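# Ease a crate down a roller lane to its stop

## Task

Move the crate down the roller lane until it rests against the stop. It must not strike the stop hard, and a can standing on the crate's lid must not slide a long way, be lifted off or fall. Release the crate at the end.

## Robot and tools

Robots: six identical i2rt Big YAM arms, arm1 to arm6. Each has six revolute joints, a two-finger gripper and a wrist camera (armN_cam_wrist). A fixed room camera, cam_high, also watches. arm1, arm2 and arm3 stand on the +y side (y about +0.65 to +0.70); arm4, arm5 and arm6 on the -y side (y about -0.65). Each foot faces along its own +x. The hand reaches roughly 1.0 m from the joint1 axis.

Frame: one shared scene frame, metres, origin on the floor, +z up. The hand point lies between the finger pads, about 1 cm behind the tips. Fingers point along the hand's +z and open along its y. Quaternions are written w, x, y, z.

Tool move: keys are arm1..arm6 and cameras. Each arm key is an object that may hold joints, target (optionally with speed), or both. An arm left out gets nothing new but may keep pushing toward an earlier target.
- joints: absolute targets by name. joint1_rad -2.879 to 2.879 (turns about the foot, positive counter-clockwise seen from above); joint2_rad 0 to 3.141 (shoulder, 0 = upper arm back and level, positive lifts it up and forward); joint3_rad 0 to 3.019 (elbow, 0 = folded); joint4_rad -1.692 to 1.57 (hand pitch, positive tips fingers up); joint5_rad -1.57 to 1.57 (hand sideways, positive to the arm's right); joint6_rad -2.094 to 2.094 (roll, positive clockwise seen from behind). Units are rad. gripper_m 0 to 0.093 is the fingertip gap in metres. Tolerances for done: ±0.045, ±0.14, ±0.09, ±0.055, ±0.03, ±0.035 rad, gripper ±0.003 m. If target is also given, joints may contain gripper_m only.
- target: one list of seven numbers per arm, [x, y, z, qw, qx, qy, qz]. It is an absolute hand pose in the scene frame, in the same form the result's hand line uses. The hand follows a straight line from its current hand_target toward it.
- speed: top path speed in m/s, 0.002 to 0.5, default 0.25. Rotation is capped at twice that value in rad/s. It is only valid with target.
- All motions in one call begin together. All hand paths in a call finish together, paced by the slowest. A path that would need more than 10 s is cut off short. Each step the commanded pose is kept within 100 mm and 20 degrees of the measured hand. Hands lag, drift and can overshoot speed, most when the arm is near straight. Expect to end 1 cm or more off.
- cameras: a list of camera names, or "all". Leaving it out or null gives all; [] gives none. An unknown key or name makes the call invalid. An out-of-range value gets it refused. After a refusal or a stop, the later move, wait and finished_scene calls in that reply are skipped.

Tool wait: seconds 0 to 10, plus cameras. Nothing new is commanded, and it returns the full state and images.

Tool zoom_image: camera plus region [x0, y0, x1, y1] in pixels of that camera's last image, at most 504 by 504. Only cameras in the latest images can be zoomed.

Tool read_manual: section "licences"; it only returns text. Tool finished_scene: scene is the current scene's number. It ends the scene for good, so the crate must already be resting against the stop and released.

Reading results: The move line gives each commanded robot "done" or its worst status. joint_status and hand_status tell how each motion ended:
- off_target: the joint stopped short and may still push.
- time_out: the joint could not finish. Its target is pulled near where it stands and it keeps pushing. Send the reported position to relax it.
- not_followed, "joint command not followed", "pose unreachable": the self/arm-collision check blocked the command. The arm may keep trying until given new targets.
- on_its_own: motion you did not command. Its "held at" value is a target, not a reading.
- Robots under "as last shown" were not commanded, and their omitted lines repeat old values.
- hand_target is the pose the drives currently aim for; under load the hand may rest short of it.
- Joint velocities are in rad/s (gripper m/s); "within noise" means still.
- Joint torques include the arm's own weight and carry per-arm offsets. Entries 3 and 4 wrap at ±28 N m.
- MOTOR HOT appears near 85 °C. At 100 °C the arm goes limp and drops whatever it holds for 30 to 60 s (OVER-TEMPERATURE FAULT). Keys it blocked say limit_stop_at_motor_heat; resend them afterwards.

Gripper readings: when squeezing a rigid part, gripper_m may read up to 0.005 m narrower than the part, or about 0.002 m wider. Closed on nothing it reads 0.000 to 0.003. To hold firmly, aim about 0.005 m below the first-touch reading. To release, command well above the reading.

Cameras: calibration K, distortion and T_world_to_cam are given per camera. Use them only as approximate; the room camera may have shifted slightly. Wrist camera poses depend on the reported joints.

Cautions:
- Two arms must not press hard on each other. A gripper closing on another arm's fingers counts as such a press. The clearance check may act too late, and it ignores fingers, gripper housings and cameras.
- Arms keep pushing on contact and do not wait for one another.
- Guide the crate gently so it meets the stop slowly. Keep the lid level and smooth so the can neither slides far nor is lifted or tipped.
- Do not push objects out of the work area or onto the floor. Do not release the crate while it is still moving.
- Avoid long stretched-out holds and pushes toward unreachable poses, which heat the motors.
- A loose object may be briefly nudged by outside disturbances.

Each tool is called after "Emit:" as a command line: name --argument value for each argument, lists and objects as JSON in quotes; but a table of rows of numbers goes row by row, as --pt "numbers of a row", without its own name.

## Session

Emit:
move

Scene clock: 0.00 s.
Joint torques (N m): no reading
Heat: arm1: hottest joint2_rad 27 °C; arm2: hottest joint1_rad 33 °C; arm3: hottest joint3_rad 32 °C; arm4: hottest joint2_rad 34 °C; arm5: hottest joint3_rad 31 °C; arm6: hottest joint2_rad 32 °C.
Joint velocities: within noise
arm1.joint_positions: joint1_rad=+0.695 joint2_rad=+0.647 joint3_rad=+1.378 joint4_rad=-1.397 joint5_rad=-0.127 joint6_rad=+0.100 gripper_m=+0.09396
arm1.joint_status: not commanded
arm1.hand: x=-1.0056 y=+0.5281 z=+1.4616 quat_wxyz=(-0.431, -0.356, -0.824, +0.091) (m; scene frame)
arm1.hand_target: x=-1.0069 y=+0.5294 z=+1.4746 quat_wxyz=(-0.443, -0.352, -0.819, +0.096) (m; scene frame)
arm1.hand_status: not commanded
arm2.joint_positions: joint1_rad=-0.177 joint2_rad=+0.588 joint3_rad=+1.410 joint4_rad=-1.254 joint5_rad=+0.120 joint6_rad=+0.229 gripper_m=+0.09396
arm2.joint_status: not commanded
arm2.hand: x=-0.1845 y=+0.4522 z=+1.3163 quat_wxyz=(-0.321, -0.751, -0.370, +0.442) (m; scene frame)
arm2.hand_target: x=-0.1832 y=+0.4556 z=+1.3259 quat_wxyz=(-0.327, -0.746, -0.366, +0.449) (m; scene frame)
arm2.hand_status: not commanded
arm3.joint_positions: joint1_rad=-0.361 joint2_rad=+0.580 joint3_rad=+1.402 joint4_rad=-1.152 joint5_rad=-0.009 joint6_rad=+0.141 gripper_m=+0.09396
arm3.joint_status: not commanded
arm3.hand: x=+0.8218 y=+0.4784 z=+1.5712 quat_wxyz=(-0.381, -0.685, -0.432, +0.446) (m; scene frame)
arm3.hand_target: x=+0.8232 y=+0.4826 z=+1.5822 quat_wxyz=(-0.387, -0.679, -0.428, +0.453) (m; scene frame)
arm3.hand_status: not commanded
arm4.joint_positions: joint1_rad=+0.072 joint2_rad=+0.566 joint3_rad=+1.325 joint4_rad=-1.372 joint5_rad=-0.133 joint6_rad=-0.072 gripper_m=+0.09396
arm4.joint_status: not commanded
arm4.hand: x=+1.4143 y=-0.4410 z=+1.2944 quat_wxyz=(-0.242, +0.751, -0.474, -0.390) (m; scene frame)
arm4.hand_target: x=+1.4147 y=-0.4431 z=+1.3071 quat_wxyz=(-0.251, +0.746, -0.469, -0.400) (m; scene frame)
arm4.hand_status: not commanded
arm5.joint_positions: joint1_rad=-0.644 joint2_rad=+0.508 joint3_rad=+1.333 joint4_rad=-1.145 joint5_rad=-0.060 joint6_rad=+0.153 gripper_m=+0.09396
arm5.joint_status: not commanded
arm5.hand: x=+0.6318 y=-0.4817 z=+1.5103 quat_wxyz=(-0.495, +0.295, -0.760, -0.302) (m; scene frame)
arm5.hand_target: x=+0.6292 y=-0.4847 z=+1.5204 quat_wxyz=(-0.503, +0.293, -0.753, -0.306) (m; scene frame)
arm5.hand_status: not commanded
arm6.joint_positions: joint1_rad=+0.589 joint2_rad=+0.503 joint3_rad=+1.424 joint4_rad=-1.482 joint5_rad=+0.061 joint6_rad=+0.175 gripper_m=+0.09396
arm6.joint_status: not commanded
arm6.hand: x=-0.7842 y=-0.5425 z=+1.2784 quat_wxyz=(-0.199, +0.744, -0.460, -0.442) (m; scene frame)
arm6.hand_target: x=-0.7822 y=-0.5451 z=+1.2862 quat_wxyz=(-0.202, +0.740, -0.457, -0.451) (m; scene frame)
arm6.hand_status: not commanded
pictures: arm1_cam_wrist, arm2_cam_wrist, arm3_cam_wrist, arm4_cam_wrist, arm5_cam_wrist, arm6_cam_wrist, cam_high
camera_calibration:
arm1_cam_wrist: T_world_to_cam=[[-0.659737, -0.730689, -0.175616, -0.016641], [-0.680735, 0.680064, -0.272236, -0.640339], [0.31835, -0.0600563, -0.946069, 1.86061], [0, 0, 0, 1]] pos_world=[-1.0392, 0.535053, 1.58302]
arm2_cam_wrist: T_world_to_cam=[[-0.847775, 0.513152, -0.133986, -0.21421], [0.505926, 0.706698, -0.494588, 0.430163], [-0.159111, -0.487086, -0.858738, 1.44667], [0, 0, 0, 1]] pos_world=[-0.169051, 0.510581, 1.42636]
arm3_cam_wrist: T_world_to_cam=[[-0.917188, 0.373104, -0.139858, 0.792522], [0.383179, 0.729645, -0.566385, 0.229177], [-0.109274, -0.573072, -0.812187, 1.76496], [0, 0, 0, 1]] pos_world=[0.831939, 0.548535, 1.67412]
arm4_cam_wrist: T_world_to_cam=[[0.904734, 0.425977, 0.00013082, -1.09384], [0.402495, -0.854759, -0.327696, -0.516368], [-0.139479, 0.29653, -0.944783, 1.67963], [0, 0, 0, 1]] pos_world=[1.43174, -0.473483, 1.41782]
arm5_cam_wrist: T_world_to_cam=[[0.75063, -0.643102, -0.151575, -0.556077], [-0.605416, -0.577575, -0.547611, 0.932004], [0.264624, 0.502819, -0.82289, 1.43869], [0, 0, 0, 1]] pos_world=[0.600947, -0.542712, 1.60997]
arm6_cam_wrist: T_world_to_cam=[[0.857645, 0.503408, -0.104999, 1.07918], [0.438004, -0.82209, -0.363758, 0.364219], [-0.269438, 0.265985, -0.925557, 1.24094], [0, 0, 0, 1]] pos_world=[-0.750724, -0.573919, 1.39437]

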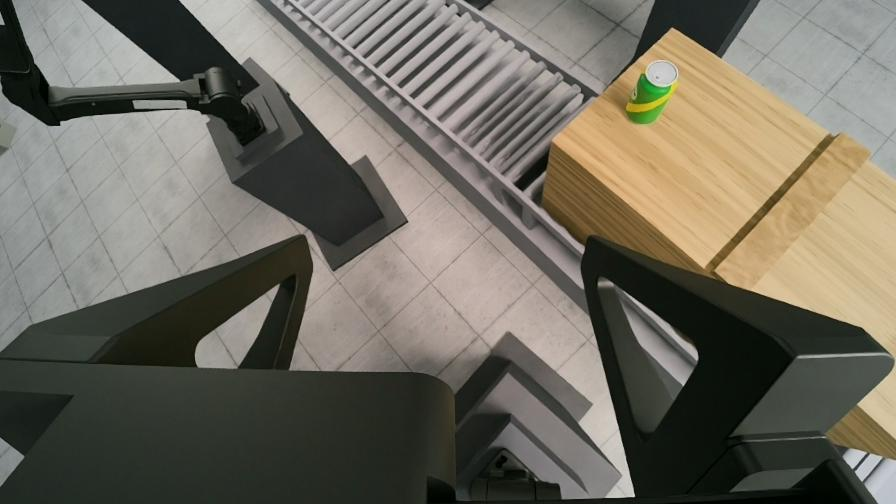

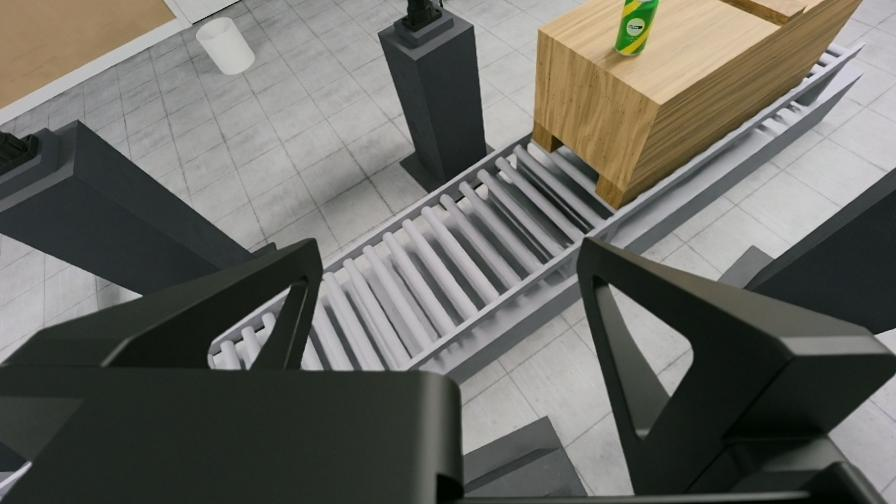

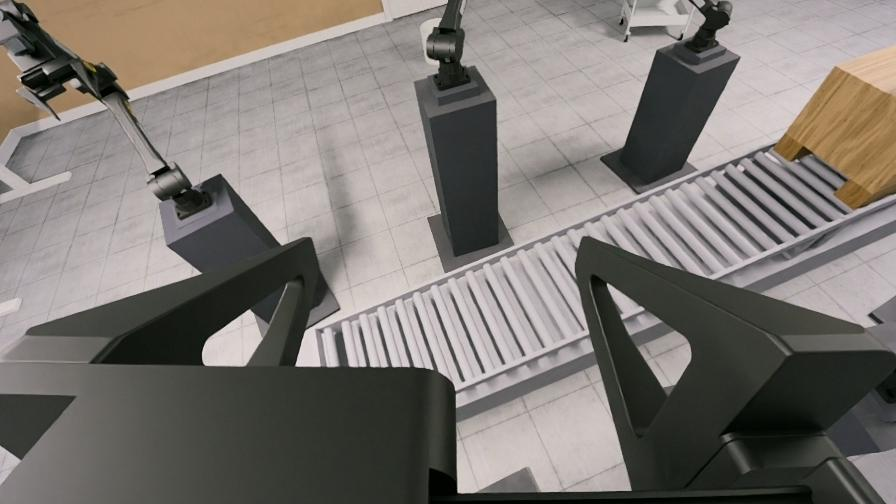

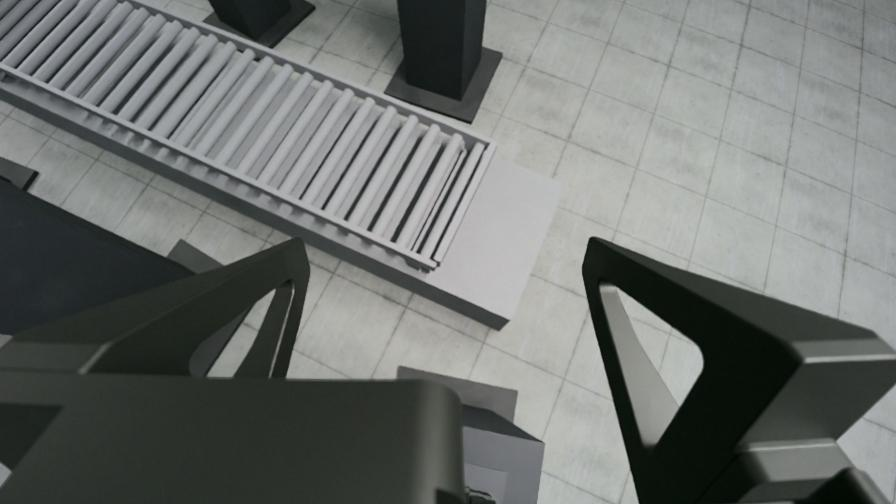

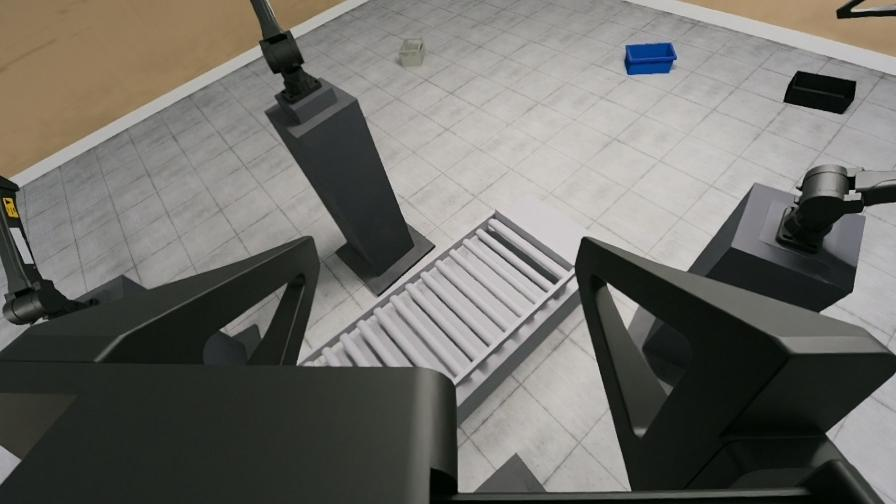

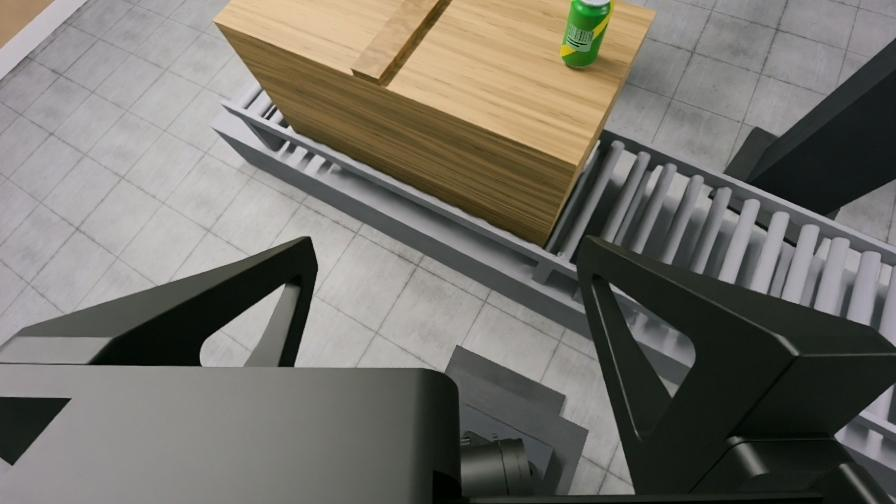

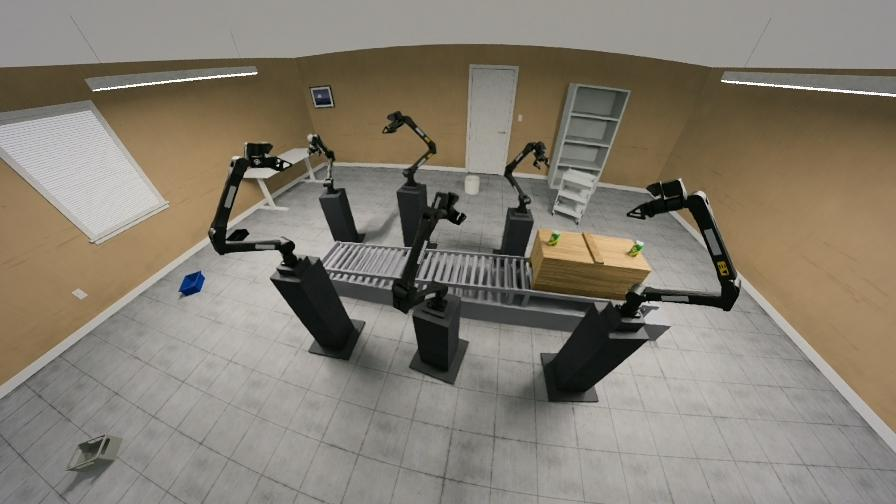

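Emit:
move --arm6 '{"target":[-1.183,-0.14,1.0,0,0.7071,-0.7071,0],"speed":0.3}' --arm2 '{"target":[-0.23,0.137,1.08,0,0.7071,0.7071,0]}' --arm5 '{"target":[0.39,-0.14,1.08,0,0.7071,-0.7071,0]}' --cameras '["arm6_cam_wrist"]'

Scene clock: 22.53 s.
Joint torques (N m): arm1=[0.32 3.84 9.85 1.5 -0.04 0.01] | arm2=[0.32 -13.68 12.16 0.16 0.06 -0.11] | arm3=[-0.38 2.73 10.61 1.87 0.06 -0.09] | arm4=[-0.67 0.91 8.94 2.67 -0.04 -0.07] | arm5=[0.15 -15.97 14.45 0.35 -0.12 -0.11] | arm6=[-0.26 -26.58 13.44 0.5 -0.07 0.04]
Heat: arm1: hottest joint3_rad 28 °C; arm2: hottest joint1_rad 33 °C; arm3: hottest joint3_rad 36 °C; arm4: hottest joint2_rad 34 °C; arm5: hottest joint3_rad 34 °C; arm6: hottest joint2_rad 32 °C.
move: arm2 off_target; arm5 off_target; arm6 off_target
Joint velocities: within noise
arm1, arm3, arm4: as last shown
arm2.joint_positions: joint1_rad=-0.104 joint2_rad=+1.686 joint3_rad=+1.865 joint4_rad=-1.670 joint5_rad=-0.011 joint6_rad=-0.256 gripper_m=+0.09396
arm2.joint_status: not commanded
arm2.hand: x=-0.2330 y=+0.1470 z=+1.0672 quat_wxyz=(-0.025, -0.714, -0.699, +0.039) (m; scene frame)
arm2.hand_target: x=-0.2298 y=+0.1377 z=+1.0791 quat_wxyz=(-0.029, -0.706, -0.706, +0.051) (m; scene frame)
arm2.hand_status: off_target (0.016 m and 5.4 deg from the pose sent, 0.396 m and 75.1 deg at the start; a joint's target at an end of its range on 39 of 118 steps)
arm5.joint_positions: joint1_rad=+0.266 joint2_rad=+1.728 joint3_rad=+1.430 joint4_rad=-1.295 joint5_rad=+0.018 joint6_rad=+0.209 gripper_m=+0.09396
arm5.joint_status: not commanded
arm5.hand: x=+0.3973 y=-0.1562 z=+1.0690 quat_wxyz=(+0.006, +0.701, -0.713, +0.013) (m; scene frame)
arm5.hand_target: x=+0.3900 y=-0.1408 z=+1.0802 quat_wxyz=(+0.000, +0.707, -0.707, +0.000) (m; scene frame)
arm5.hand_status: off_target (0.021 m and 1.9 deg from the pose sent, 0.600 m and 83.6 deg at the start)
arm6.joint_positions: joint1_rad=+0.670 joint2_rad=+2.228 joint3_rad=+2.536 joint4_rad=-1.680 joint5_rad=-0.003 joint6_rad=+0.728 gripper_m=+0.09396
arm6.joint_status: not commanded
arm6.hand: x=-1.1825 y=-0.1492 z=+0.9960 quat_wxyz=(-0.006, +0.712, -0.695, -0.099) (m; scene frame)
arm6.hand_target: x=-1.1824 y=-0.1408 z=+0.9992 quat_wxyz=(-0.005, +0.704, -0.703, -0.107) (m; scene frame)
arm6.hand_status: off_target (0.010 m and 11.5 deg from the pose sent, 0.631 m and 63.3 deg at the start; a joint's target at an end of its range on 37 of 118 steps)
pictures: arm6_cam_wrist
camera_calibration:
arm6_cam_wrist: T_world_to_cam=[[0.990497, 0.041451, -0.131142, 1.30738], [0.097772, -0.882822, 0.459419, -0.471954], [-0.0967313, -0.467875, -0.878485, 0.815349], [0, 0, 0, 1]] pos_world=[-1.16994, -0.0893617, 1.10455]

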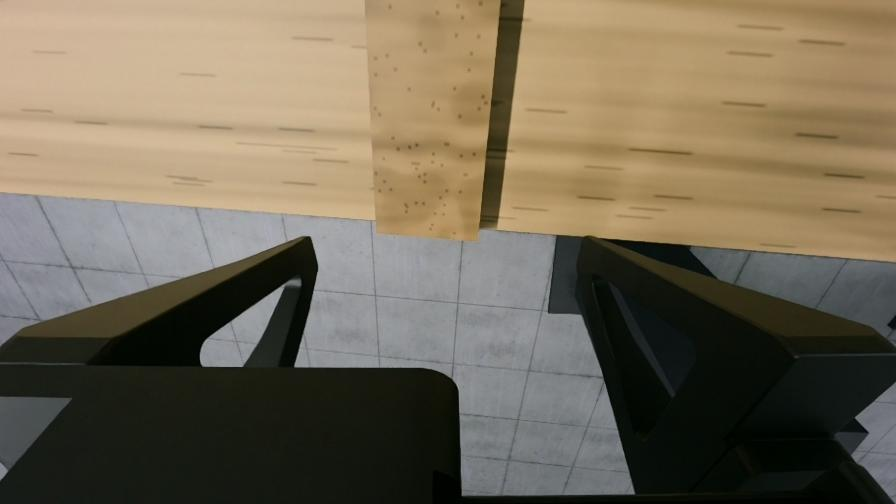

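Emit:
move --arm6 '{"target":[-1.197,-0.135,0.898,0,0.7071,-0.7071,0],"speed":0.12}' --cameras '["arm6_cam_wrist"]'

Scene clock: 29.30 s.
Joint torques (N m): arm1=[0.32 3.6 9.95 1.47 -0.02 0.01] | arm2=[0.15 -13.98 12.11 0.13 0.08 -0.11] | arm3=[-0.56 2.9 10.55 1.87 0.06 -0.07] | arm4=[-0.73 0.73 8.99 2.69 -0.05 -0.08] | arm5=[0.15 -15.97 14.46 0.43 -0.12 -0.09] | arm6=[0.56 -27.81 13.56 0.18 -0.02 0.04]
Heat: arm1: hottest joint3_rad 29 °C; arm2: hottest joint3_rad 34 °C; arm3: hottest joint3_rad 37 °C; arm4: hottest joint2_rad 34 °C; arm5: hottest joint3_rad 36 °C; arm6: hottest joint2_rad 33 °C.
move: arm6 off_target
Joint velocities: within noise
arm1, arm2, arm3, arm4, arm5: as last shown
arm2.joint_positions: joint1_rad=-0.104 joint2_rad=+1.686 joint3_rad=+1.865 joint4_rad=-1.670 joint5_rad=-0.011 joint6_rad=-0.257 gripper_m=+0.09396
arm5.hand: x=+0.3973 y=-0.1563 z=+1.0690 quat_wxyz=(+0.006, +0.702, -0.712, +0.013) (m; scene frame)
arm6.joint_positions: joint1_rad=+0.670 joint2_rad=+2.369 joint3_rad=+2.539 joint4_rad=-1.680 joint5_rad=-0.004 joint6_rad=+0.739 gripper_m=+0.09396
arm6.joint_status: not commanded
arm6.hand: x=-1.1907 y=-0.1399 z=+0.8976 quat_wxyz=(-0.002, +0.711, -0.702, -0.031) (m; scene frame)
arm6.hand_target: x=-1.1964 y=-0.1357 z=+0.8976 quat_wxyz=(-0.001, +0.707, -0.706, -0.037) (m; scene frame)
arm6.hand_status: off_target (0.008 m and 3.6 deg from the pose sent, 0.100 m and 11.5 deg at the start; a joint's target at an end of its range on 48 of 50 steps)
pictures: arm6_cam_wrist
camera_calibration:
arm6_cam_wrist: T_world_to_cam=[[0.998866, 0.0213452, -0.0425581, 1.22988], [0.0413768, -0.831385, 0.554154, -0.562668], [-0.0235536, -0.555287, -0.831325, 0.76505], [0, 0, 0, 1]] pos_world=[-1.18718, -0.0692233, 1.00015]

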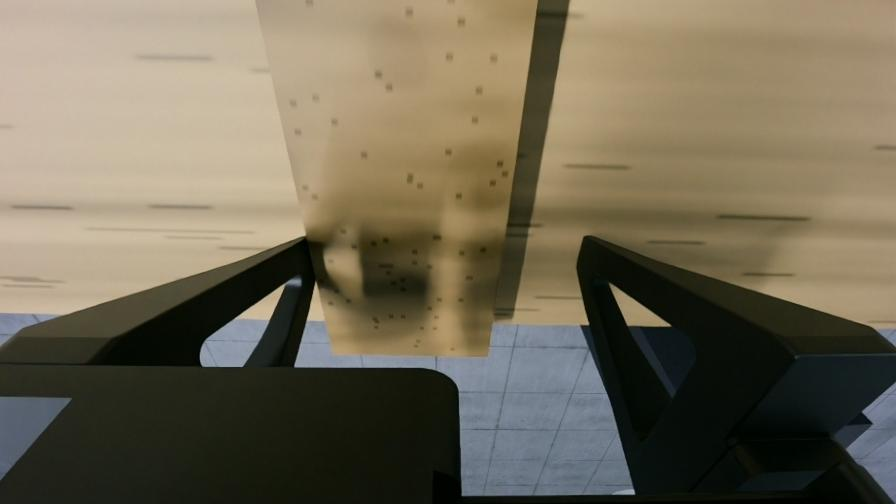

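Emit:
move --arm6 '{"target":[-1.211,-0.135,0.9,0,0.7071,-0.7071,0],"speed":0.1}' --cameras '[]'

Emit:
move --arm6 '{"target":[-1.211,-0.133,0.887,0,0.7071,-0.7071,0],"speed":0.1}' --cameras '["arm6_cam_wrist"]'

Emit:
move --arm6 '{"joints":{"gripper_m":0.05}}' --cameras '["arm6_cam_wrist"]'

Scene clock: 37.87 s.
Joint torques (N m): arm1=[0.56 3.84 9.8 1.36 -0.03 -0.01] | arm2=[0.21 -14.33 12.07 0.09 0.08 -0.07] | arm3=[-0.44 2.61 10.58 1.87 0.06 -0.07] | arm4=[-0.56 0.85 8.92 2.67 -0.07 -0.06] | arm5=[0.15 -15.97 14.46 0.43 -0.12 -0.09] | arm6=[1.2 -27.11 13.7 0.24 0.01 0.04]
Heat: arm1: hottest joint3_rad 29 °C; arm2: hottest joint3_rad 36 °C; arm3: hottest joint3_rad 38 °C; arm4: hottest joint2_rad 34 °C; arm5: hottest joint3_rad 38 °C; arm6: hottest joint2_rad 33 °C.
move: arm6 off_target
Joint velocities: within noise
arm1, arm2, arm3, arm4, arm5: as last shown
arm6.joint_positions: joint1_rad=+0.677 joint2_rad=+2.387 joint3_rad=+2.589 joint4_rad=-1.680 joint5_rad=-0.004 joint6_rad=+0.753 gripper_m=+0.09396
arm6.joint_status: not commanded
arm6.hand: x=-1.2006 y=-0.1365 z=+0.9048 quat_wxyz=(-0.002, +0.708, -0.704, -0.047) (m; scene frame)
arm6.hand_target: x=-1.2101 y=-0.1359 z=+0.8995 quat_wxyz=(-0.001, +0.706, -0.706, -0.049) (m; scene frame)
arm6.hand_status: off_target (0.012 m and 5.4 deg from the pose sent, 0.021 m and 3.6 deg at the start; a joint's target at an end of its range on 35 of 36 steps)
pictures: none
No camera images: "cameras" was empty.

Scene clock: 38.97 s.
Joint torques (N m): arm1=[0.32 3.37 9.92 1.44 -0.02 -0.03] | arm2=[0.09 -13.86 12.18 0.17 0.04 -0.11] | arm3=[-0.5 2.61 10.56 1.91 0.06 -0.06] | arm4=[-0.67 0.85 8.95 2.71 -0.06 -0.07] | arm5=[0.15 -15.91 14.46 0.43 -0.12 -0.09] | arm6=[1.03 -27.63 13.55 0.21 0 0.02]
Heat: arm1: hottest joint3_rad 29 °C; arm2: hottest joint3_rad 37 °C; arm3: hottest joint3_rad 38 °C; arm4: hottest joint2_rad 34 °C; arm5: hottest joint3_rad 39 °C; arm6: hottest joint2_rad 34 °C.
move: arm6 off_target
Joint velocities: within noise
arm1, arm2, arm3, arm4, arm5: as last shown
arm6.joint_positions: joint1_rad=+0.677 joint2_rad=+2.409 joint3_rad=+2.595 joint4_rad=-1.680 joint5_rad=-0.004 joint6_rad=+0.753 gripper_m=+0.09396
arm6.joint_status: not commanded
arm6.hand: x=-1.2018 y=-0.1351 z=+0.8915 quat_wxyz=(-0.002, +0.709, -0.705, -0.039) (m; scene frame)
arm6.hand_target: x=-1.2102 y=-0.1338 z=+0.8867 quat_wxyz=(-0.001, +0.707, -0.706, -0.042) (m; scene frame)
arm6.hand_status: off_target (0.010 m and 4.5 deg from the pose sent, 0.021 m and 5.4 deg at the start; a joint's target at an end of its range on 32 of 33 steps)
pictures: arm6_cam_wrist
camera_calibration:
arm6_cam_wrist: T_world_to_cam=[[0.998416, 0.0147782, -0.0542936, 1.24966], [0.0419996, -0.83785, 0.544283, -0.546216], [-0.0374464, -0.545701, -0.837143, 0.752183], [0, 0, 0, 1]] pos_world=[-1.19657, -0.0656472, 0.994829]

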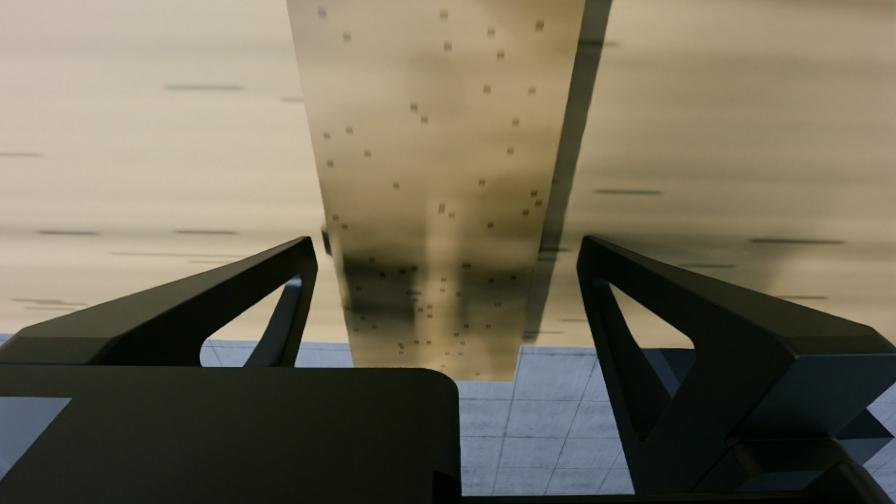

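Scene clock: 39.67 s.
Joint torques (N m): arm1=[0.5 3.25 9.84 1.36 -0.03 0.01] | arm2=[0.21 -13.86 12.18 0.17 0.08 -0.09] | arm3=[-0.56 2.84 10.56 1.88 0.06 -0.07] | arm4=[-0.44 0.67 8.92 2.7 -0.05 -0.07] | arm5=[0.15 -15.97 14.45 0.43 -0.12 -0.09] | arm6=[0.85 -27.75 13.41 0.16 0.22 -0.03]
Heat: arm1: hottest joint3_rad 29 °C; arm2: hottest joint3_rad 37 °C; arm3: hottest joint3_rad 38 °C; arm4: hottest joint2_rad 34 °C; arm5: hottest joint3_rad 39 °C; arm6: hottest joint2_rad 34 °C.
move: arm6 off_target
Joint velocities: within noise
arm1, arm2, arm3, arm4, arm5: as last shown
arm6.joint_positions: joint1_rad=+0.679 joint2_rad=+2.410 joint3_rad=+2.597 joint4_rad=-1.678 joint5_rad=-0.010 joint6_rad=+0.758 gripper_m=+0.06257
arm6.joint_status: gripper_m off_target (ended at +0.06261, target +0.05000)
arm6.hand: x=-1.2041 y=-0.1360 z=+0.8913 quat_wxyz=(+0.001, +0.707, -0.706, -0.040) (m; scene frame)
arm6.hand_target: x=-1.2103 y=-0.1339 z=+0.8865 quat_wxyz=(-0.001, +0.707, -0.706, -0.042) (m; scene frame)
arm6.hand_status: not commanded
pictures: arm6_cam_wrist
camera_calibration:
arm6_cam_wrist: T_world_to_cam=[[0.998111, 0.0120639, -0.0602463, 1.25651], [0.0430508, -0.83691, 0.545645, -0.546552], [-0.0438381, -0.547207, -0.835848, 0.742363], [0, 0, 0, 1]] pos_world=[-1.19807, -0.0663467, 0.994426]

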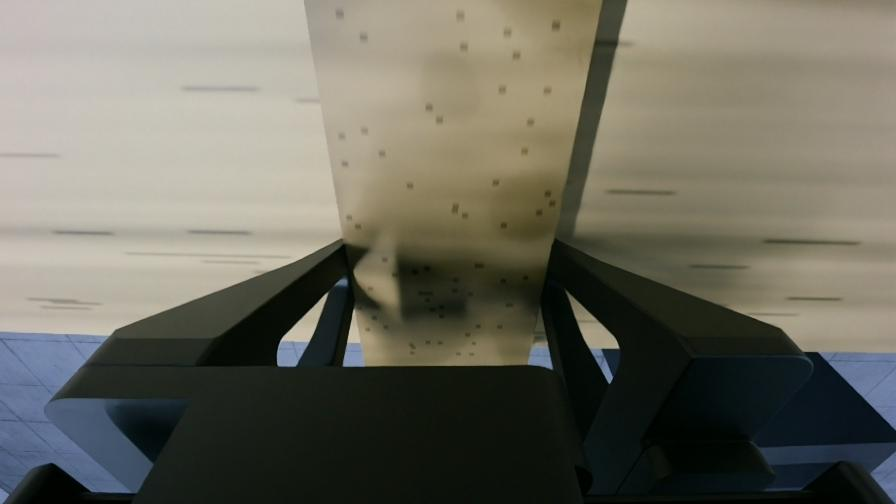

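Emit:
move --arm6 '{"target":[-0.26,-0.137,0.869,0,0.7071,-0.7071,0],"speed":0.11}' --cameras '["arm2_cam_wrist","arm6_cam_wrist"]'

Scene clock: 54.23 s.
Joint torques (N m): arm1=[0.67 3.72 9.84 1.47 -0.02 -0.01] | arm2=[0.26 -14.27 12.07 0.06 0.04 -0.11] | arm3=[-0.67 2.9 10.58 1.88 0.05 -0.07] | arm4=[-0.5 0.79 8.92 2.67 -0.06 -0.07] | arm5=[0.15 -15.91 14.45 0.43 -0.12 -0.09] | arm6=[2.67 -28.51 10.84 -2 1.31 0]
Heat: arm1: hottest joint3_rad 30 °C; arm2: hottest joint3_rad 40 °C; arm3: hottest joint3_rad 39 °C; arm4: hottest joint3_rad 34 °C; arm5: hottest joint3_rad 42 °C; arm6: hottest joint2_rad 35 °C.
move: arm6 off_target
Joint velocities: within noise
arm1, arm2, arm3, arm4, arm5: as last shown
arm6.joint_positions: joint1_rad=-0.780 joint2_rad=+2.232 joint3_rad=+2.195 joint4_rad=-1.489 joint5_rad=-0.034 joint6_rad=-0.687 gripper_m=+0.06266
arm6.joint_status: not commanded
arm6.hand: x=-0.2438 y=-0.1349 z=+0.8642 quat_wxyz=(-0.024, +0.703, -0.711, -0.019) (m; scene frame)
arm6.hand_target: x=-0.2594 y=-0.1370 z=+0.8693 quat_wxyz=(-0.002, +0.707, -0.707, +0.000) (m; scene frame)
arm6.hand_status: off_target (0.017 m and 3.5 deg from the pose sent, 0.944 m and 4.6 deg at the start)
pictures: arm2_cam_wrist, arm6_cam_wrist
camera_calibration:
arm2_cam_wrist: T_world_to_cam=[[-0.999796, -0.00139906, 0.0201409, -0.256455], [0.00915552, 0.857705, 0.514061, -0.667233], [-0.0179941, 0.514141, -0.857517, 0.960817], [0, 0, 0, 1]] pos_world=[-0.233005, 0.0779347, 1.17208]
arm6_cam_wrist: T_world_to_cam=[[0.999982, -0.00432303, 0.00425433, 0.238878], [-0.00594037, -0.839689, 0.543035, -0.582262], [0.00122476, -0.543051, -0.839699, 0.777308], [0, 0, 0, 1]] pos_world=[-0.243284, -0.0657682, 0.967878]

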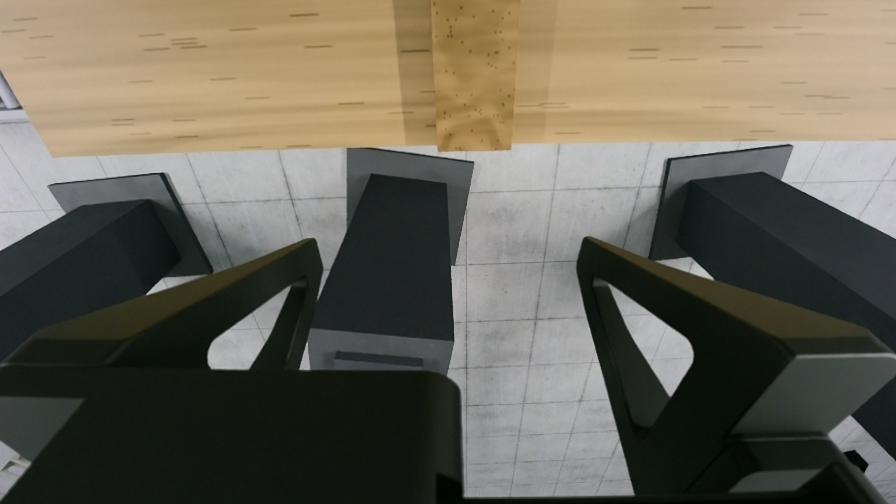

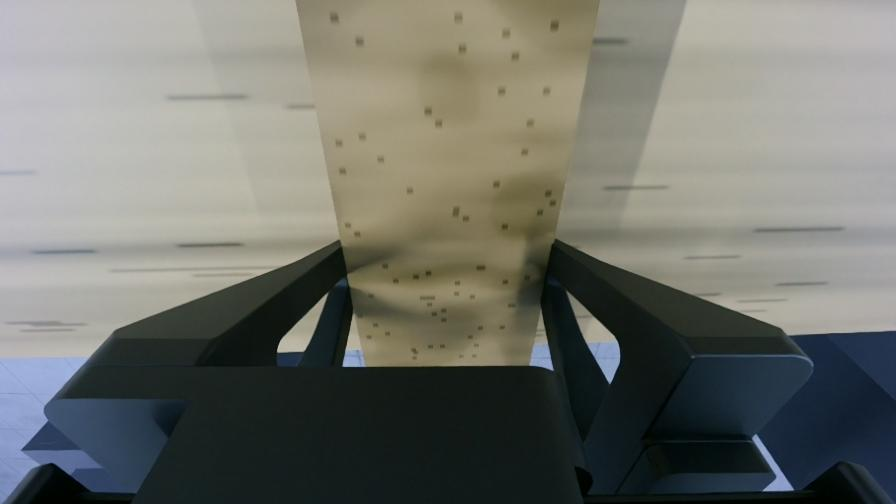

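Emit:
move --arm2 '{"target":[-0.257,0.13,0.9,0,0.7071,0.7071,0],"speed":0.2}' --cameras '["arm2_cam_wrist"]'

Scene clock: 62.80 s.
Joint torques (N m): arm1=[0.62 3.31 9.89 1.43 0.01 0.02] | arm2=[-1.67 -15.74 8.27 0.61 0.04 -0.09] | arm3=[-0.44 2.73 10.59 1.88 0.06 -0.08] | arm4=[-0.38 0.91 8.95 2.67 -0.07 -0.06] | arm5=[0.15 -15.97 14.45 0.44 -0.12 -0.09] | arm6=[2.67 -28.51 10.84 -2.03 1.31 0]
Heat: arm1: hottest joint3_rad 31 °C; arm2: hottest joint3_rad 41 °C; arm3: hottest joint3_rad 40 °C; arm4: hottest joint3_rad 34 °C; arm5: hottest joint3_rad 43 °C; arm6: hottest joint2_rad 37 °C.
move: arm2 done
Joint velocities: within noise
arm1, arm3, arm4, arm5, arm6: as last shown
arm2.joint_positions: joint1_rad=-0.123 joint2_rad=+1.802 joint3_rad=+1.597 joint4_rad=-1.379 joint5_rad=-0.010 joint6_rad=-0.299 gripper_m=+0.09396
arm2.joint_status: not commanded
arm2.hand: x=-0.2495 y=+0.1317 z=+0.9054 quat_wxyz=(-0.001, -0.707, -0.708, -0.001) (m; scene frame)
arm2.hand_target: x=-0.2569 y=+0.1302 z=+0.9001 quat_wxyz=(+0.000, -0.707, -0.707, +0.000) (m; scene frame)
arm2.hand_status: done (0.009 m and 0.2 deg from the pose sent, 0.170 m and 5.4 deg at the start)
pictures: arm2_cam_wrist
camera_calibration:
arm2_cam_wrist: T_world_to_cam=[[-0.999674, -0.0250771, -0.00476329, -0.24399], [-0.0230743, 0.808008, 0.588719, -0.639877], [-0.0109146, 0.588637, -0.808324, 0.777016], [0, 0, 0, 1]] pos_world=[-0.250194, 0.0535263, 1.00363]

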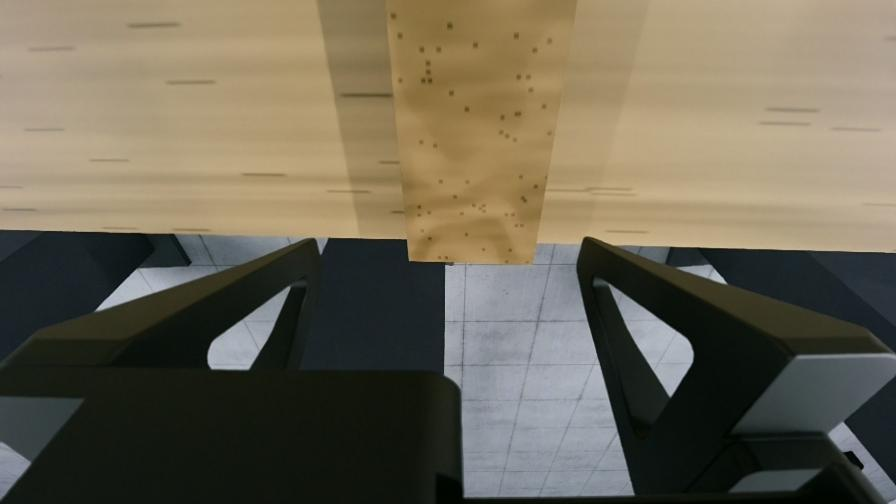

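Emit:
move --arm2 '{"target":[-0.266,0.128,0.837,0,0.7071,0.7071,0],"speed":0.12}' --cameras '["arm2_cam_wrist"]'

Emit:
move --arm2 '{"joints":{"gripper_m":0.05}}' --cameras '["arm2_cam_wrist"]'

Scene clock: 72.93 s.
Joint torques (N m): arm1=[0.44 3.66 9.88 1.47 -0.02 0.01] | arm2=[-1.61 -15.44 7.88 0.66 0.06 -0.11] | arm3=[-0.56 2.84 10.55 1.88 0.05 -0.07] | arm4=[-0.62 0.79 8.95 2.69 -0.05 -0.07] | arm5=[0.15 -15.91 14.46 0.43 -0.12 -0.09] | arm6=[2.61 -28.51 10.85 -2.02 1.31 0]
Heat: arm1: hottest joint3_rad 31 °C; arm2: hottest joint3_rad 40 °C; arm3: hottest joint3_rad 40 °C; arm4: hottest joint3_rad 35 °C; arm5: hottest joint3_rad 44 °C; arm6: hottest joint2_rad 39 °C.
move: arm2 off_target
Joint velocities: within noise
arm1.joint_positions: joint1_rad=+0.695 joint2_rad=+0.647 joint3_rad=+1.378 joint4_rad=-1.397 joint5_rad=-0.127 joint6_rad=+0.100 gripper_m=+0.09396
arm1.joint_status: not commanded
arm1.hand: x=-1.0056 y=+0.5281 z=+1.4616 quat_wxyz=(-0.431, -0.356, -0.824, +0.091) (m; scene frame)
arm1.hand_target: x=-1.0069 y=+0.5294 z=+1.4746 quat_wxyz=(-0.443, -0.352, -0.819, +0.096) (m; scene frame)
arm1.hand_status: not commanded
arm2.joint_positions: joint1_rad=-0.135 joint2_rad=+1.855 joint3_rad=+1.510 joint4_rad=-1.233 joint5_rad=-0.010 joint6_rad=-0.313 gripper_m=+0.09396
arm2.joint_status: not commanded
arm2.hand: x=-0.2583 y=+0.1280 z=+0.8455 quat_wxyz=(-0.003, -0.706, -0.708, +0.002) (m; scene frame)
arm2.hand_target: x=-0.2658 y=+0.1282 z=+0.8370 quat_wxyz=(+0.000, -0.707, -0.707, +0.000) (m; scene frame)
arm2.hand_status: off_target (0.012 m and 0.4 deg from the pose sent, 0.070 m and 0.2 deg at the start)
arm3.joint_positions: joint1_rad=-0.361 joint2_rad=+0.580 joint3_rad=+1.402 joint4_rad=-1.152 joint5_rad=-0.009 joint6_rad=+0.141 gripper_m=+0.09396
arm3.joint_status: not commanded
arm3.hand: x=+0.8218 y=+0.4784 z=+1.5712 quat_wxyz=(-0.381, -0.685, -0.432, +0.446) (m; scene frame)
arm3.hand_target: x=+0.8232 y=+0.4826 z=+1.5822 quat_wxyz=(-0.387, -0.679, -0.428, +0.453) (m; scene frame)
arm3.hand_status: not commanded
arm4.joint_positions: joint1_rad=+0.072 joint2_rad=+0.566 joint3_rad=+1.325 joint4_rad=-1.372 joint5_rad=-0.133 joint6_rad=-0.072 gripper_m=+0.09396
arm4.joint_status: not commanded
arm4.hand: x=+1.4143 y=-0.4410 z=+1.2944 quat_wxyz=(-0.242, +0.751, -0.474, -0.390) (m; scene frame)
arm4.hand_target: x=+1.4147 y=-0.4431 z=+1.3071 quat_wxyz=(-0.251, +0.746, -0.469, -0.400) (m; scene frame)
arm4.hand_status: not commanded
arm5, arm6: as last shown
pictures: arm2_cam_wrist
camera_calibration:
arm2_cam_wrist: T_world_to_cam=[[-0.999648, -0.0263831, -0.00282236, -0.254607], [-0.0230661, 0.811509, 0.583884, -0.598079], [-0.0131143, 0.583744, -0.811832, 0.733707], [0, 0, 0, 1]] pos_world=[-0.25869, 0.050332, 0.944137]

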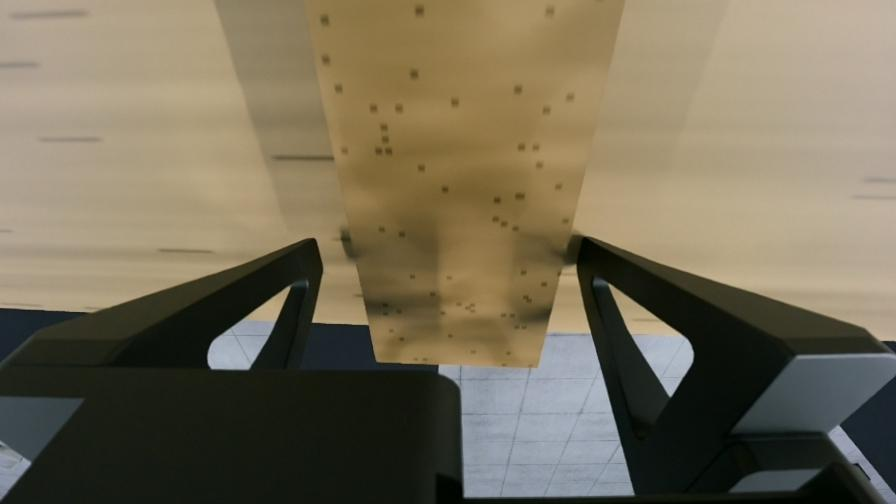

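Scene clock: 73.60 s.
Joint torques (N m): arm1=[0.32 3.43 9.76 1.35 -0.02 0.01] | arm2=[-1.38 -15.79 7.91 0.61 -0.32 -0.06] | arm3=[-0.44 2.84 10.58 1.89 0.07 -0.08] | arm4=[-0.67 0.91 8.9 2.62 -0.05 -0.06] | arm5=[0.15 -15.97 14.45 0.44 -0.12 -0.09] | arm6=[2.67 -28.45 10.85 -1.98 1.29 0]
Heat: arm1: hottest joint3_rad 31 °C; arm2: hottest joint3_rad 40 °C; arm3: hottest joint3_rad 40 °C; arm4: hottest joint3_rad 35 °C; arm5: hottest joint3_rad 44 °C; arm6: hottest joint2_rad 39 °C.
move: arm2 off_target
Joint velocities: within noise
arm1, arm3, arm4: as last shown
arm2.joint_positions: joint1_rad=-0.136 joint2_rad=+1.855 joint3_rad=+1.510 joint4_rad=-1.228 joint5_rad=+0.001 joint6_rad=-0.315 gripper_m=+0.06390
arm2.joint_status: gripper_m off_target (ended at +0.06393, target +0.05000)
arm2.hand: x=-0.2609 y=+0.1277 z=+0.8455 quat_wxyz=(+0.001, -0.706, -0.708, +0.006) (m; scene frame)
arm2.hand_target: x=-0.2658 y=+0.1282 z=+0.8371 quat_wxyz=(+0.000, -0.707, -0.707, +0.000) (m; scene frame)
arm2.hand_status: not commanded
arm5.joint_positions: joint1_rad=+0.266 joint2_rad=+1.728 joint3_rad=+1.430 joint4_rad=-1.295 joint5_rad=+0.018 joint6_rad=+0.209 gripper_m=+0.09396
arm5.joint_status: not commanded
arm5.hand: x=+0.3973 y=-0.1563 z=+1.0690 quat_wxyz=(+0.006, +0.702, -0.712, +0.013) (m; scene frame)
arm5.hand_target: x=+0.3900 y=-0.1408 z=+1.0802 quat_wxyz=(+0.000, +0.707, -0.707, +0.000) (m; scene frame)
arm5.hand_status: not commanded
arm6.joint_positions: joint1_rad=-0.780 joint2_rad=+2.232 joint3_rad=+2.195 joint4_rad=-1.490 joint5_rad=-0.033 joint6_rad=-0.687 gripper_m=+0.06267
arm6.joint_status: not commanded
arm6.hand: x=-0.2441 y=-0.1349 z=+0.8642 quat_wxyz=(-0.023, +0.703, -0.711, -0.019) (m; scene frame)
arm6.hand_target: x=-0.2595 y=-0.1370 z=+0.8693 quat_wxyz=(-0.002, +0.707, -0.707, +0.000) (m; scene frame)
arm6.hand_status: not commanded
pictures: arm2_cam_wrist
camera_calibration:
arm2_cam_wrist: T_world_to_cam=[[-0.999606, -0.0266873, 0.00864337, -0.266896], [-0.016631, 0.811926, 0.583523, -0.5961], [-0.0225904, 0.58315, -0.81205, 0.731602], [0, 0, 0, 1]] pos_world=[-0.260178, 0.0502327, 0.944243]

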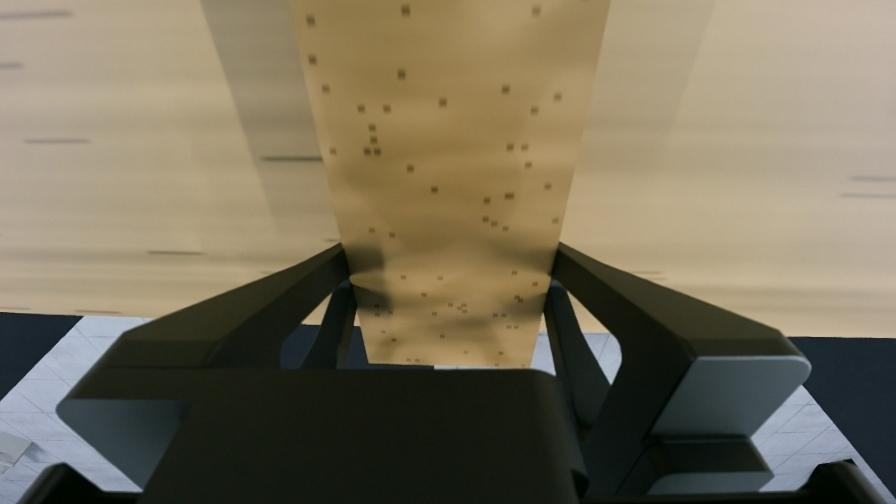

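Emit:
move --arm6 '{"joints":{"gripper_m":0.09}}' --cameras '[]'

Emit:
move --arm6 '{"target":[-0.262,-0.15,1.02,0,0.7071,-0.7071,0],"speed":0.2}' --cameras '[]'

Emit:
move --arm2 '{"target":[0.372,0.127,0.826,0,0.7071,0.7071,0],"speed":0.11}' --arm6 '{"joints":{"joint1_rad":-0.4,"joint2_rad":1.2,"joint3_rad":1.7}}' --cameras '["arm5_cam_wrist","arm2_cam_wrist"]'

Scene clock: 82.37 s.
Joint torques (N m): arm1=[0.44 3.55 9.88 1.48 -0.02 -0.01] | arm2=[-2.02 -15.44 8.16 0.61 -0.18 -0.11] | arm3=[-0.5 2.73 10.59 1.89 0.06 -0.06] | arm4=[-0.56 0.79 8.94 2.66 -0.05 -0.07] | arm5=[0.15 -15.97 14.46 0.43 -0.12 -0.09] | arm6=[1.79 -28.28 10.76 -0.2 -0.39 0]
Heat: arm1: hottest joint3_rad 32 °C; arm2: hottest joint3_rad 38 °C; arm3: hottest joint3_rad 41 °C; arm4: hottest joint3_rad 35 °C; arm5: hottest joint3_rad 45 °C; arm6: hottest joint2_rad 41 °C.
move: arm6 done
Joint velocities: within noise
arm1, arm3, arm4, arm5: as last shown
arm2.joint_positions: joint1_rad=-0.129 joint2_rad=+1.855 joint3_rad=+1.508 joint4_rad=-1.232 joint5_rad=-0.002 joint6_rad=-0.309 gripper_m=+0.06390
arm2.joint_status: not commanded
arm2.hand: x=-0.2562 y=+0.1278 z=+0.8449 quat_wxyz=(+0.001, -0.706, -0.708, +0.003) (m; scene frame)
arm2.hand_target: x=-0.2659 y=+0.1281 z=+0.8371 quat_wxyz=(+0.000, -0.707, -0.707, +0.000) (m; scene frame)
arm2.hand_status: not commanded
arm6.joint_positions: joint1_rad=-0.771 joint2_rad=+2.231 joint3_rad=+2.195 joint4_rad=-1.535 joint5_rad=+0.006 joint6_rad=-0.687 gripper_m=+0.08993
arm6.joint_status: all done
arm6.hand: x=-0.2508 y=-0.1437 z=+0.8641 quat_wxyz=(-0.003, +0.706, -0.708, +0.003) (m; scene frame)
arm6.hand_target: x=-0.2594 y=-0.1370 z=+0.8691 quat_wxyz=(-0.002, +0.707, -0.707, +0.000) (m; scene frame)
arm6.hand_status: not commanded
pictures: none
No camera images: "cameras" was empty.

Scene clock: 83.83 s.
Joint torques (N m): arm1=[0.5 3.78 9.88 1.46 -0.03 0.01] | arm2=[-2.43 -15.44 8.13 0.76 -0.23 -0.21] | arm3=[-0.5 2.73 10.55 1.88 0.06 -0.07] | arm4=[-0.56 0.79 8.91 2.71 -0.05 -0.07] | arm5=[0.15 -15.91 14.45 0.44 -0.12 -0.09] | arm6=[0.91 -24.64 12.83 0.39 -0.16 -0.08]
Heat: arm1: hottest joint3_rad 32 °C; arm2: hottest joint3_rad 38 °C; arm3: hottest joint3_rad 41 °C; arm4: hottest joint3_rad 35 °C; arm5: hottest joint3_rad 45 °C; arm6: hottest joint2_rad 41 °C.
move: arm6 off_target
Joint velocities: within noise
arm1, arm3, arm4, arm5: as last shown
arm2.joint_positions: joint1_rad=-0.122 joint2_rad=+1.855 joint3_rad=+1.507 joint4_rad=-1.236 joint5_rad=-0.001 joint6_rad=-0.301 gripper_m=+0.06390
arm2.joint_status: not commanded
arm2.hand: x=-0.2519 y=+0.1278 z=+0.8446 quat_wxyz=(+0.002, -0.706, -0.709, +0.001) (m; scene frame)
arm2.hand_target: x=-0.2659 y=+0.1282 z=+0.8371 quat_wxyz=(+0.000, -0.707, -0.707, +0.000) (m; scene frame)
arm2.hand_status: not commanded
arm6.joint_positions: joint1_rad=-0.770 joint2_rad=+2.083 joint3_rad=+2.336 joint4_rad=-1.680 joint5_rad=+0.001 joint6_rad=-0.687 gripper_m=+0.08997
arm6.joint_status: not commanded
arm6.hand: x=-0.2639 y=-0.1569 z=+1.0155 quat_wxyz=(-0.075, +0.704, -0.706, -0.006) (m; scene frame)
arm6.hand_target: x=-0.2625 y=-0.1505 z=+1.0193 quat_wxyz=(-0.080, +0.705, -0.705, -0.008) (m; scene frame)
arm6.hand_status: off_target (0.008 m and 8.6 deg from the pose sent, 0.156 m and 0.5 deg at the start; a joint's target at an end of its range on 33 of 44 steps)
pictures: none
No camera images: "cameras" was empty.

Scene clock: 90.67 s.
Joint torques (N m): arm1=[0.38 3.66 9.87 1.43 -0.02 0] | arm2=[-2.49 -24.23 9.81 -2.15 -0.1 -0.19] | arm3=[-0.38 2.73 10.56 1.88 0.06 -0.07] | arm4=[-0.5 0.91 8.98 2.73 -0.05 -0.07] | arm5=[0.15 -15.91 14.45 0.43 -0.12 -0.09] | arm6=[0.85 -9.23 8.91 1.07 -0.1 -0.07]
Heat: arm1: hottest joint3_rad 32 °C; arm2: hottest joint3_rad 38 °C; arm3: hottest joint3_rad 41 °C; arm4: hottest joint3_rad 35 °C; arm5: hottest joint3_rad 46 °C; arm6: hottest joint2_rad 40 °C.
move: arm2 off_target; arm6 done
Joint velocities: within noise
arm1, arm3, arm4, arm5: as last shown
arm2.joint_positions: joint1_rad=+0.923 joint2_rad=+2.292 joint3_rad=+2.161 joint4_rad=-1.397 joint5_rad=-0.011 joint6_rad=+0.742 gripper_m=+0.06391
arm2.joint_status: not commanded
arm2.hand: x=+0.3936 y=+0.1312 z=+0.8141 quat_wxyz=(-0.022, -0.705, -0.709, +0.002) (m; scene frame)
arm2.hand_target: x=+0.3726 y=+0.1271 z=+0.8257 quat_wxyz=(-0.001, -0.707, -0.707, +0.000) (m; scene frame)
arm2.hand_status: off_target (0.025 m and 2.5 deg from the pose sent, 0.624 m and 0.4 deg at the start)
arm6.joint_positions: joint1_rad=-0.403 joint2_rad=+1.195 joint3_rad=+1.703 joint4_rad=-1.683 joint5_rad=+0.000 joint6_rad=-0.687 gripper_m=+0.08997
arm6.joint_status: all done
arm6.hand: x=-0.5731 y=-0.3208 z=+1.2006 quat_wxyz=(-0.191, +0.807, -0.556, -0.054) (m; scene frame)
arm6.hand_target: x=-0.5741 y=-0.3203 z=+1.1970 quat_wxyz=(-0.185, +0.809, -0.556, -0.053) (m; scene frame)
arm6.hand_status: not commanded
pictures: arm2_cam_wrist, arm5_cam_wrist
camera_calibration:
arm2_cam_wrist: T_world_to_cam=[[-0.999179, -0.0296347, -0.0276186, 0.417499], [-0.0400272, 0.827126, 0.560589, -0.543699], [0.00623121, 0.561235, -0.827633, 0.723085], [0, 0, 0, 1]] pos_world=[0.390887, 0.0562598, 0.914772]
arm5_cam_wrist: T_world_to_cam=[[0.99993, 0.000552791, 0.0117822, -0.41079], [-0.00690646, -0.78232, 0.622839, -0.784694], [0.00956178, -0.622877, -0.782262, 0.856008], [0, 0, 0, 1]] pos_world=[0.397157, -0.0804673, 1.1632]

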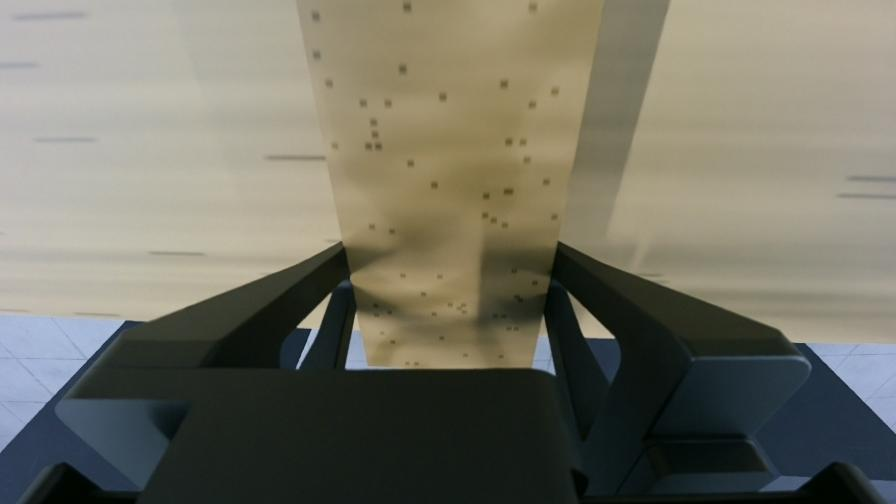

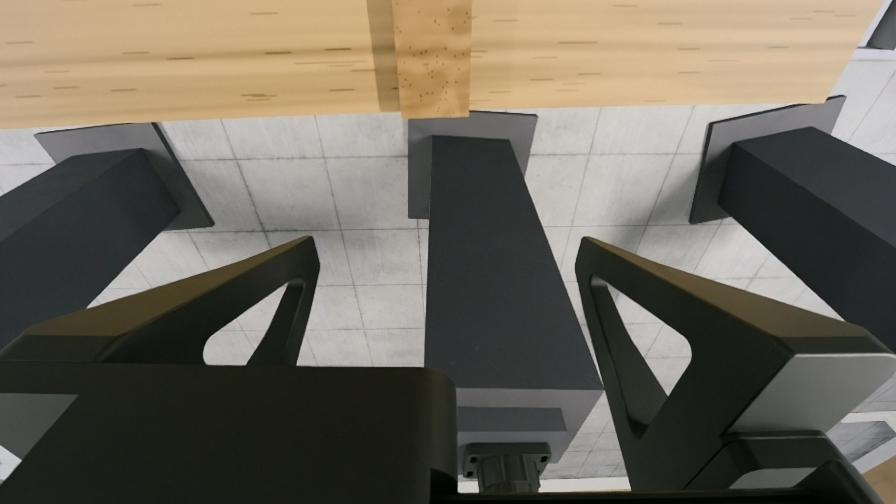

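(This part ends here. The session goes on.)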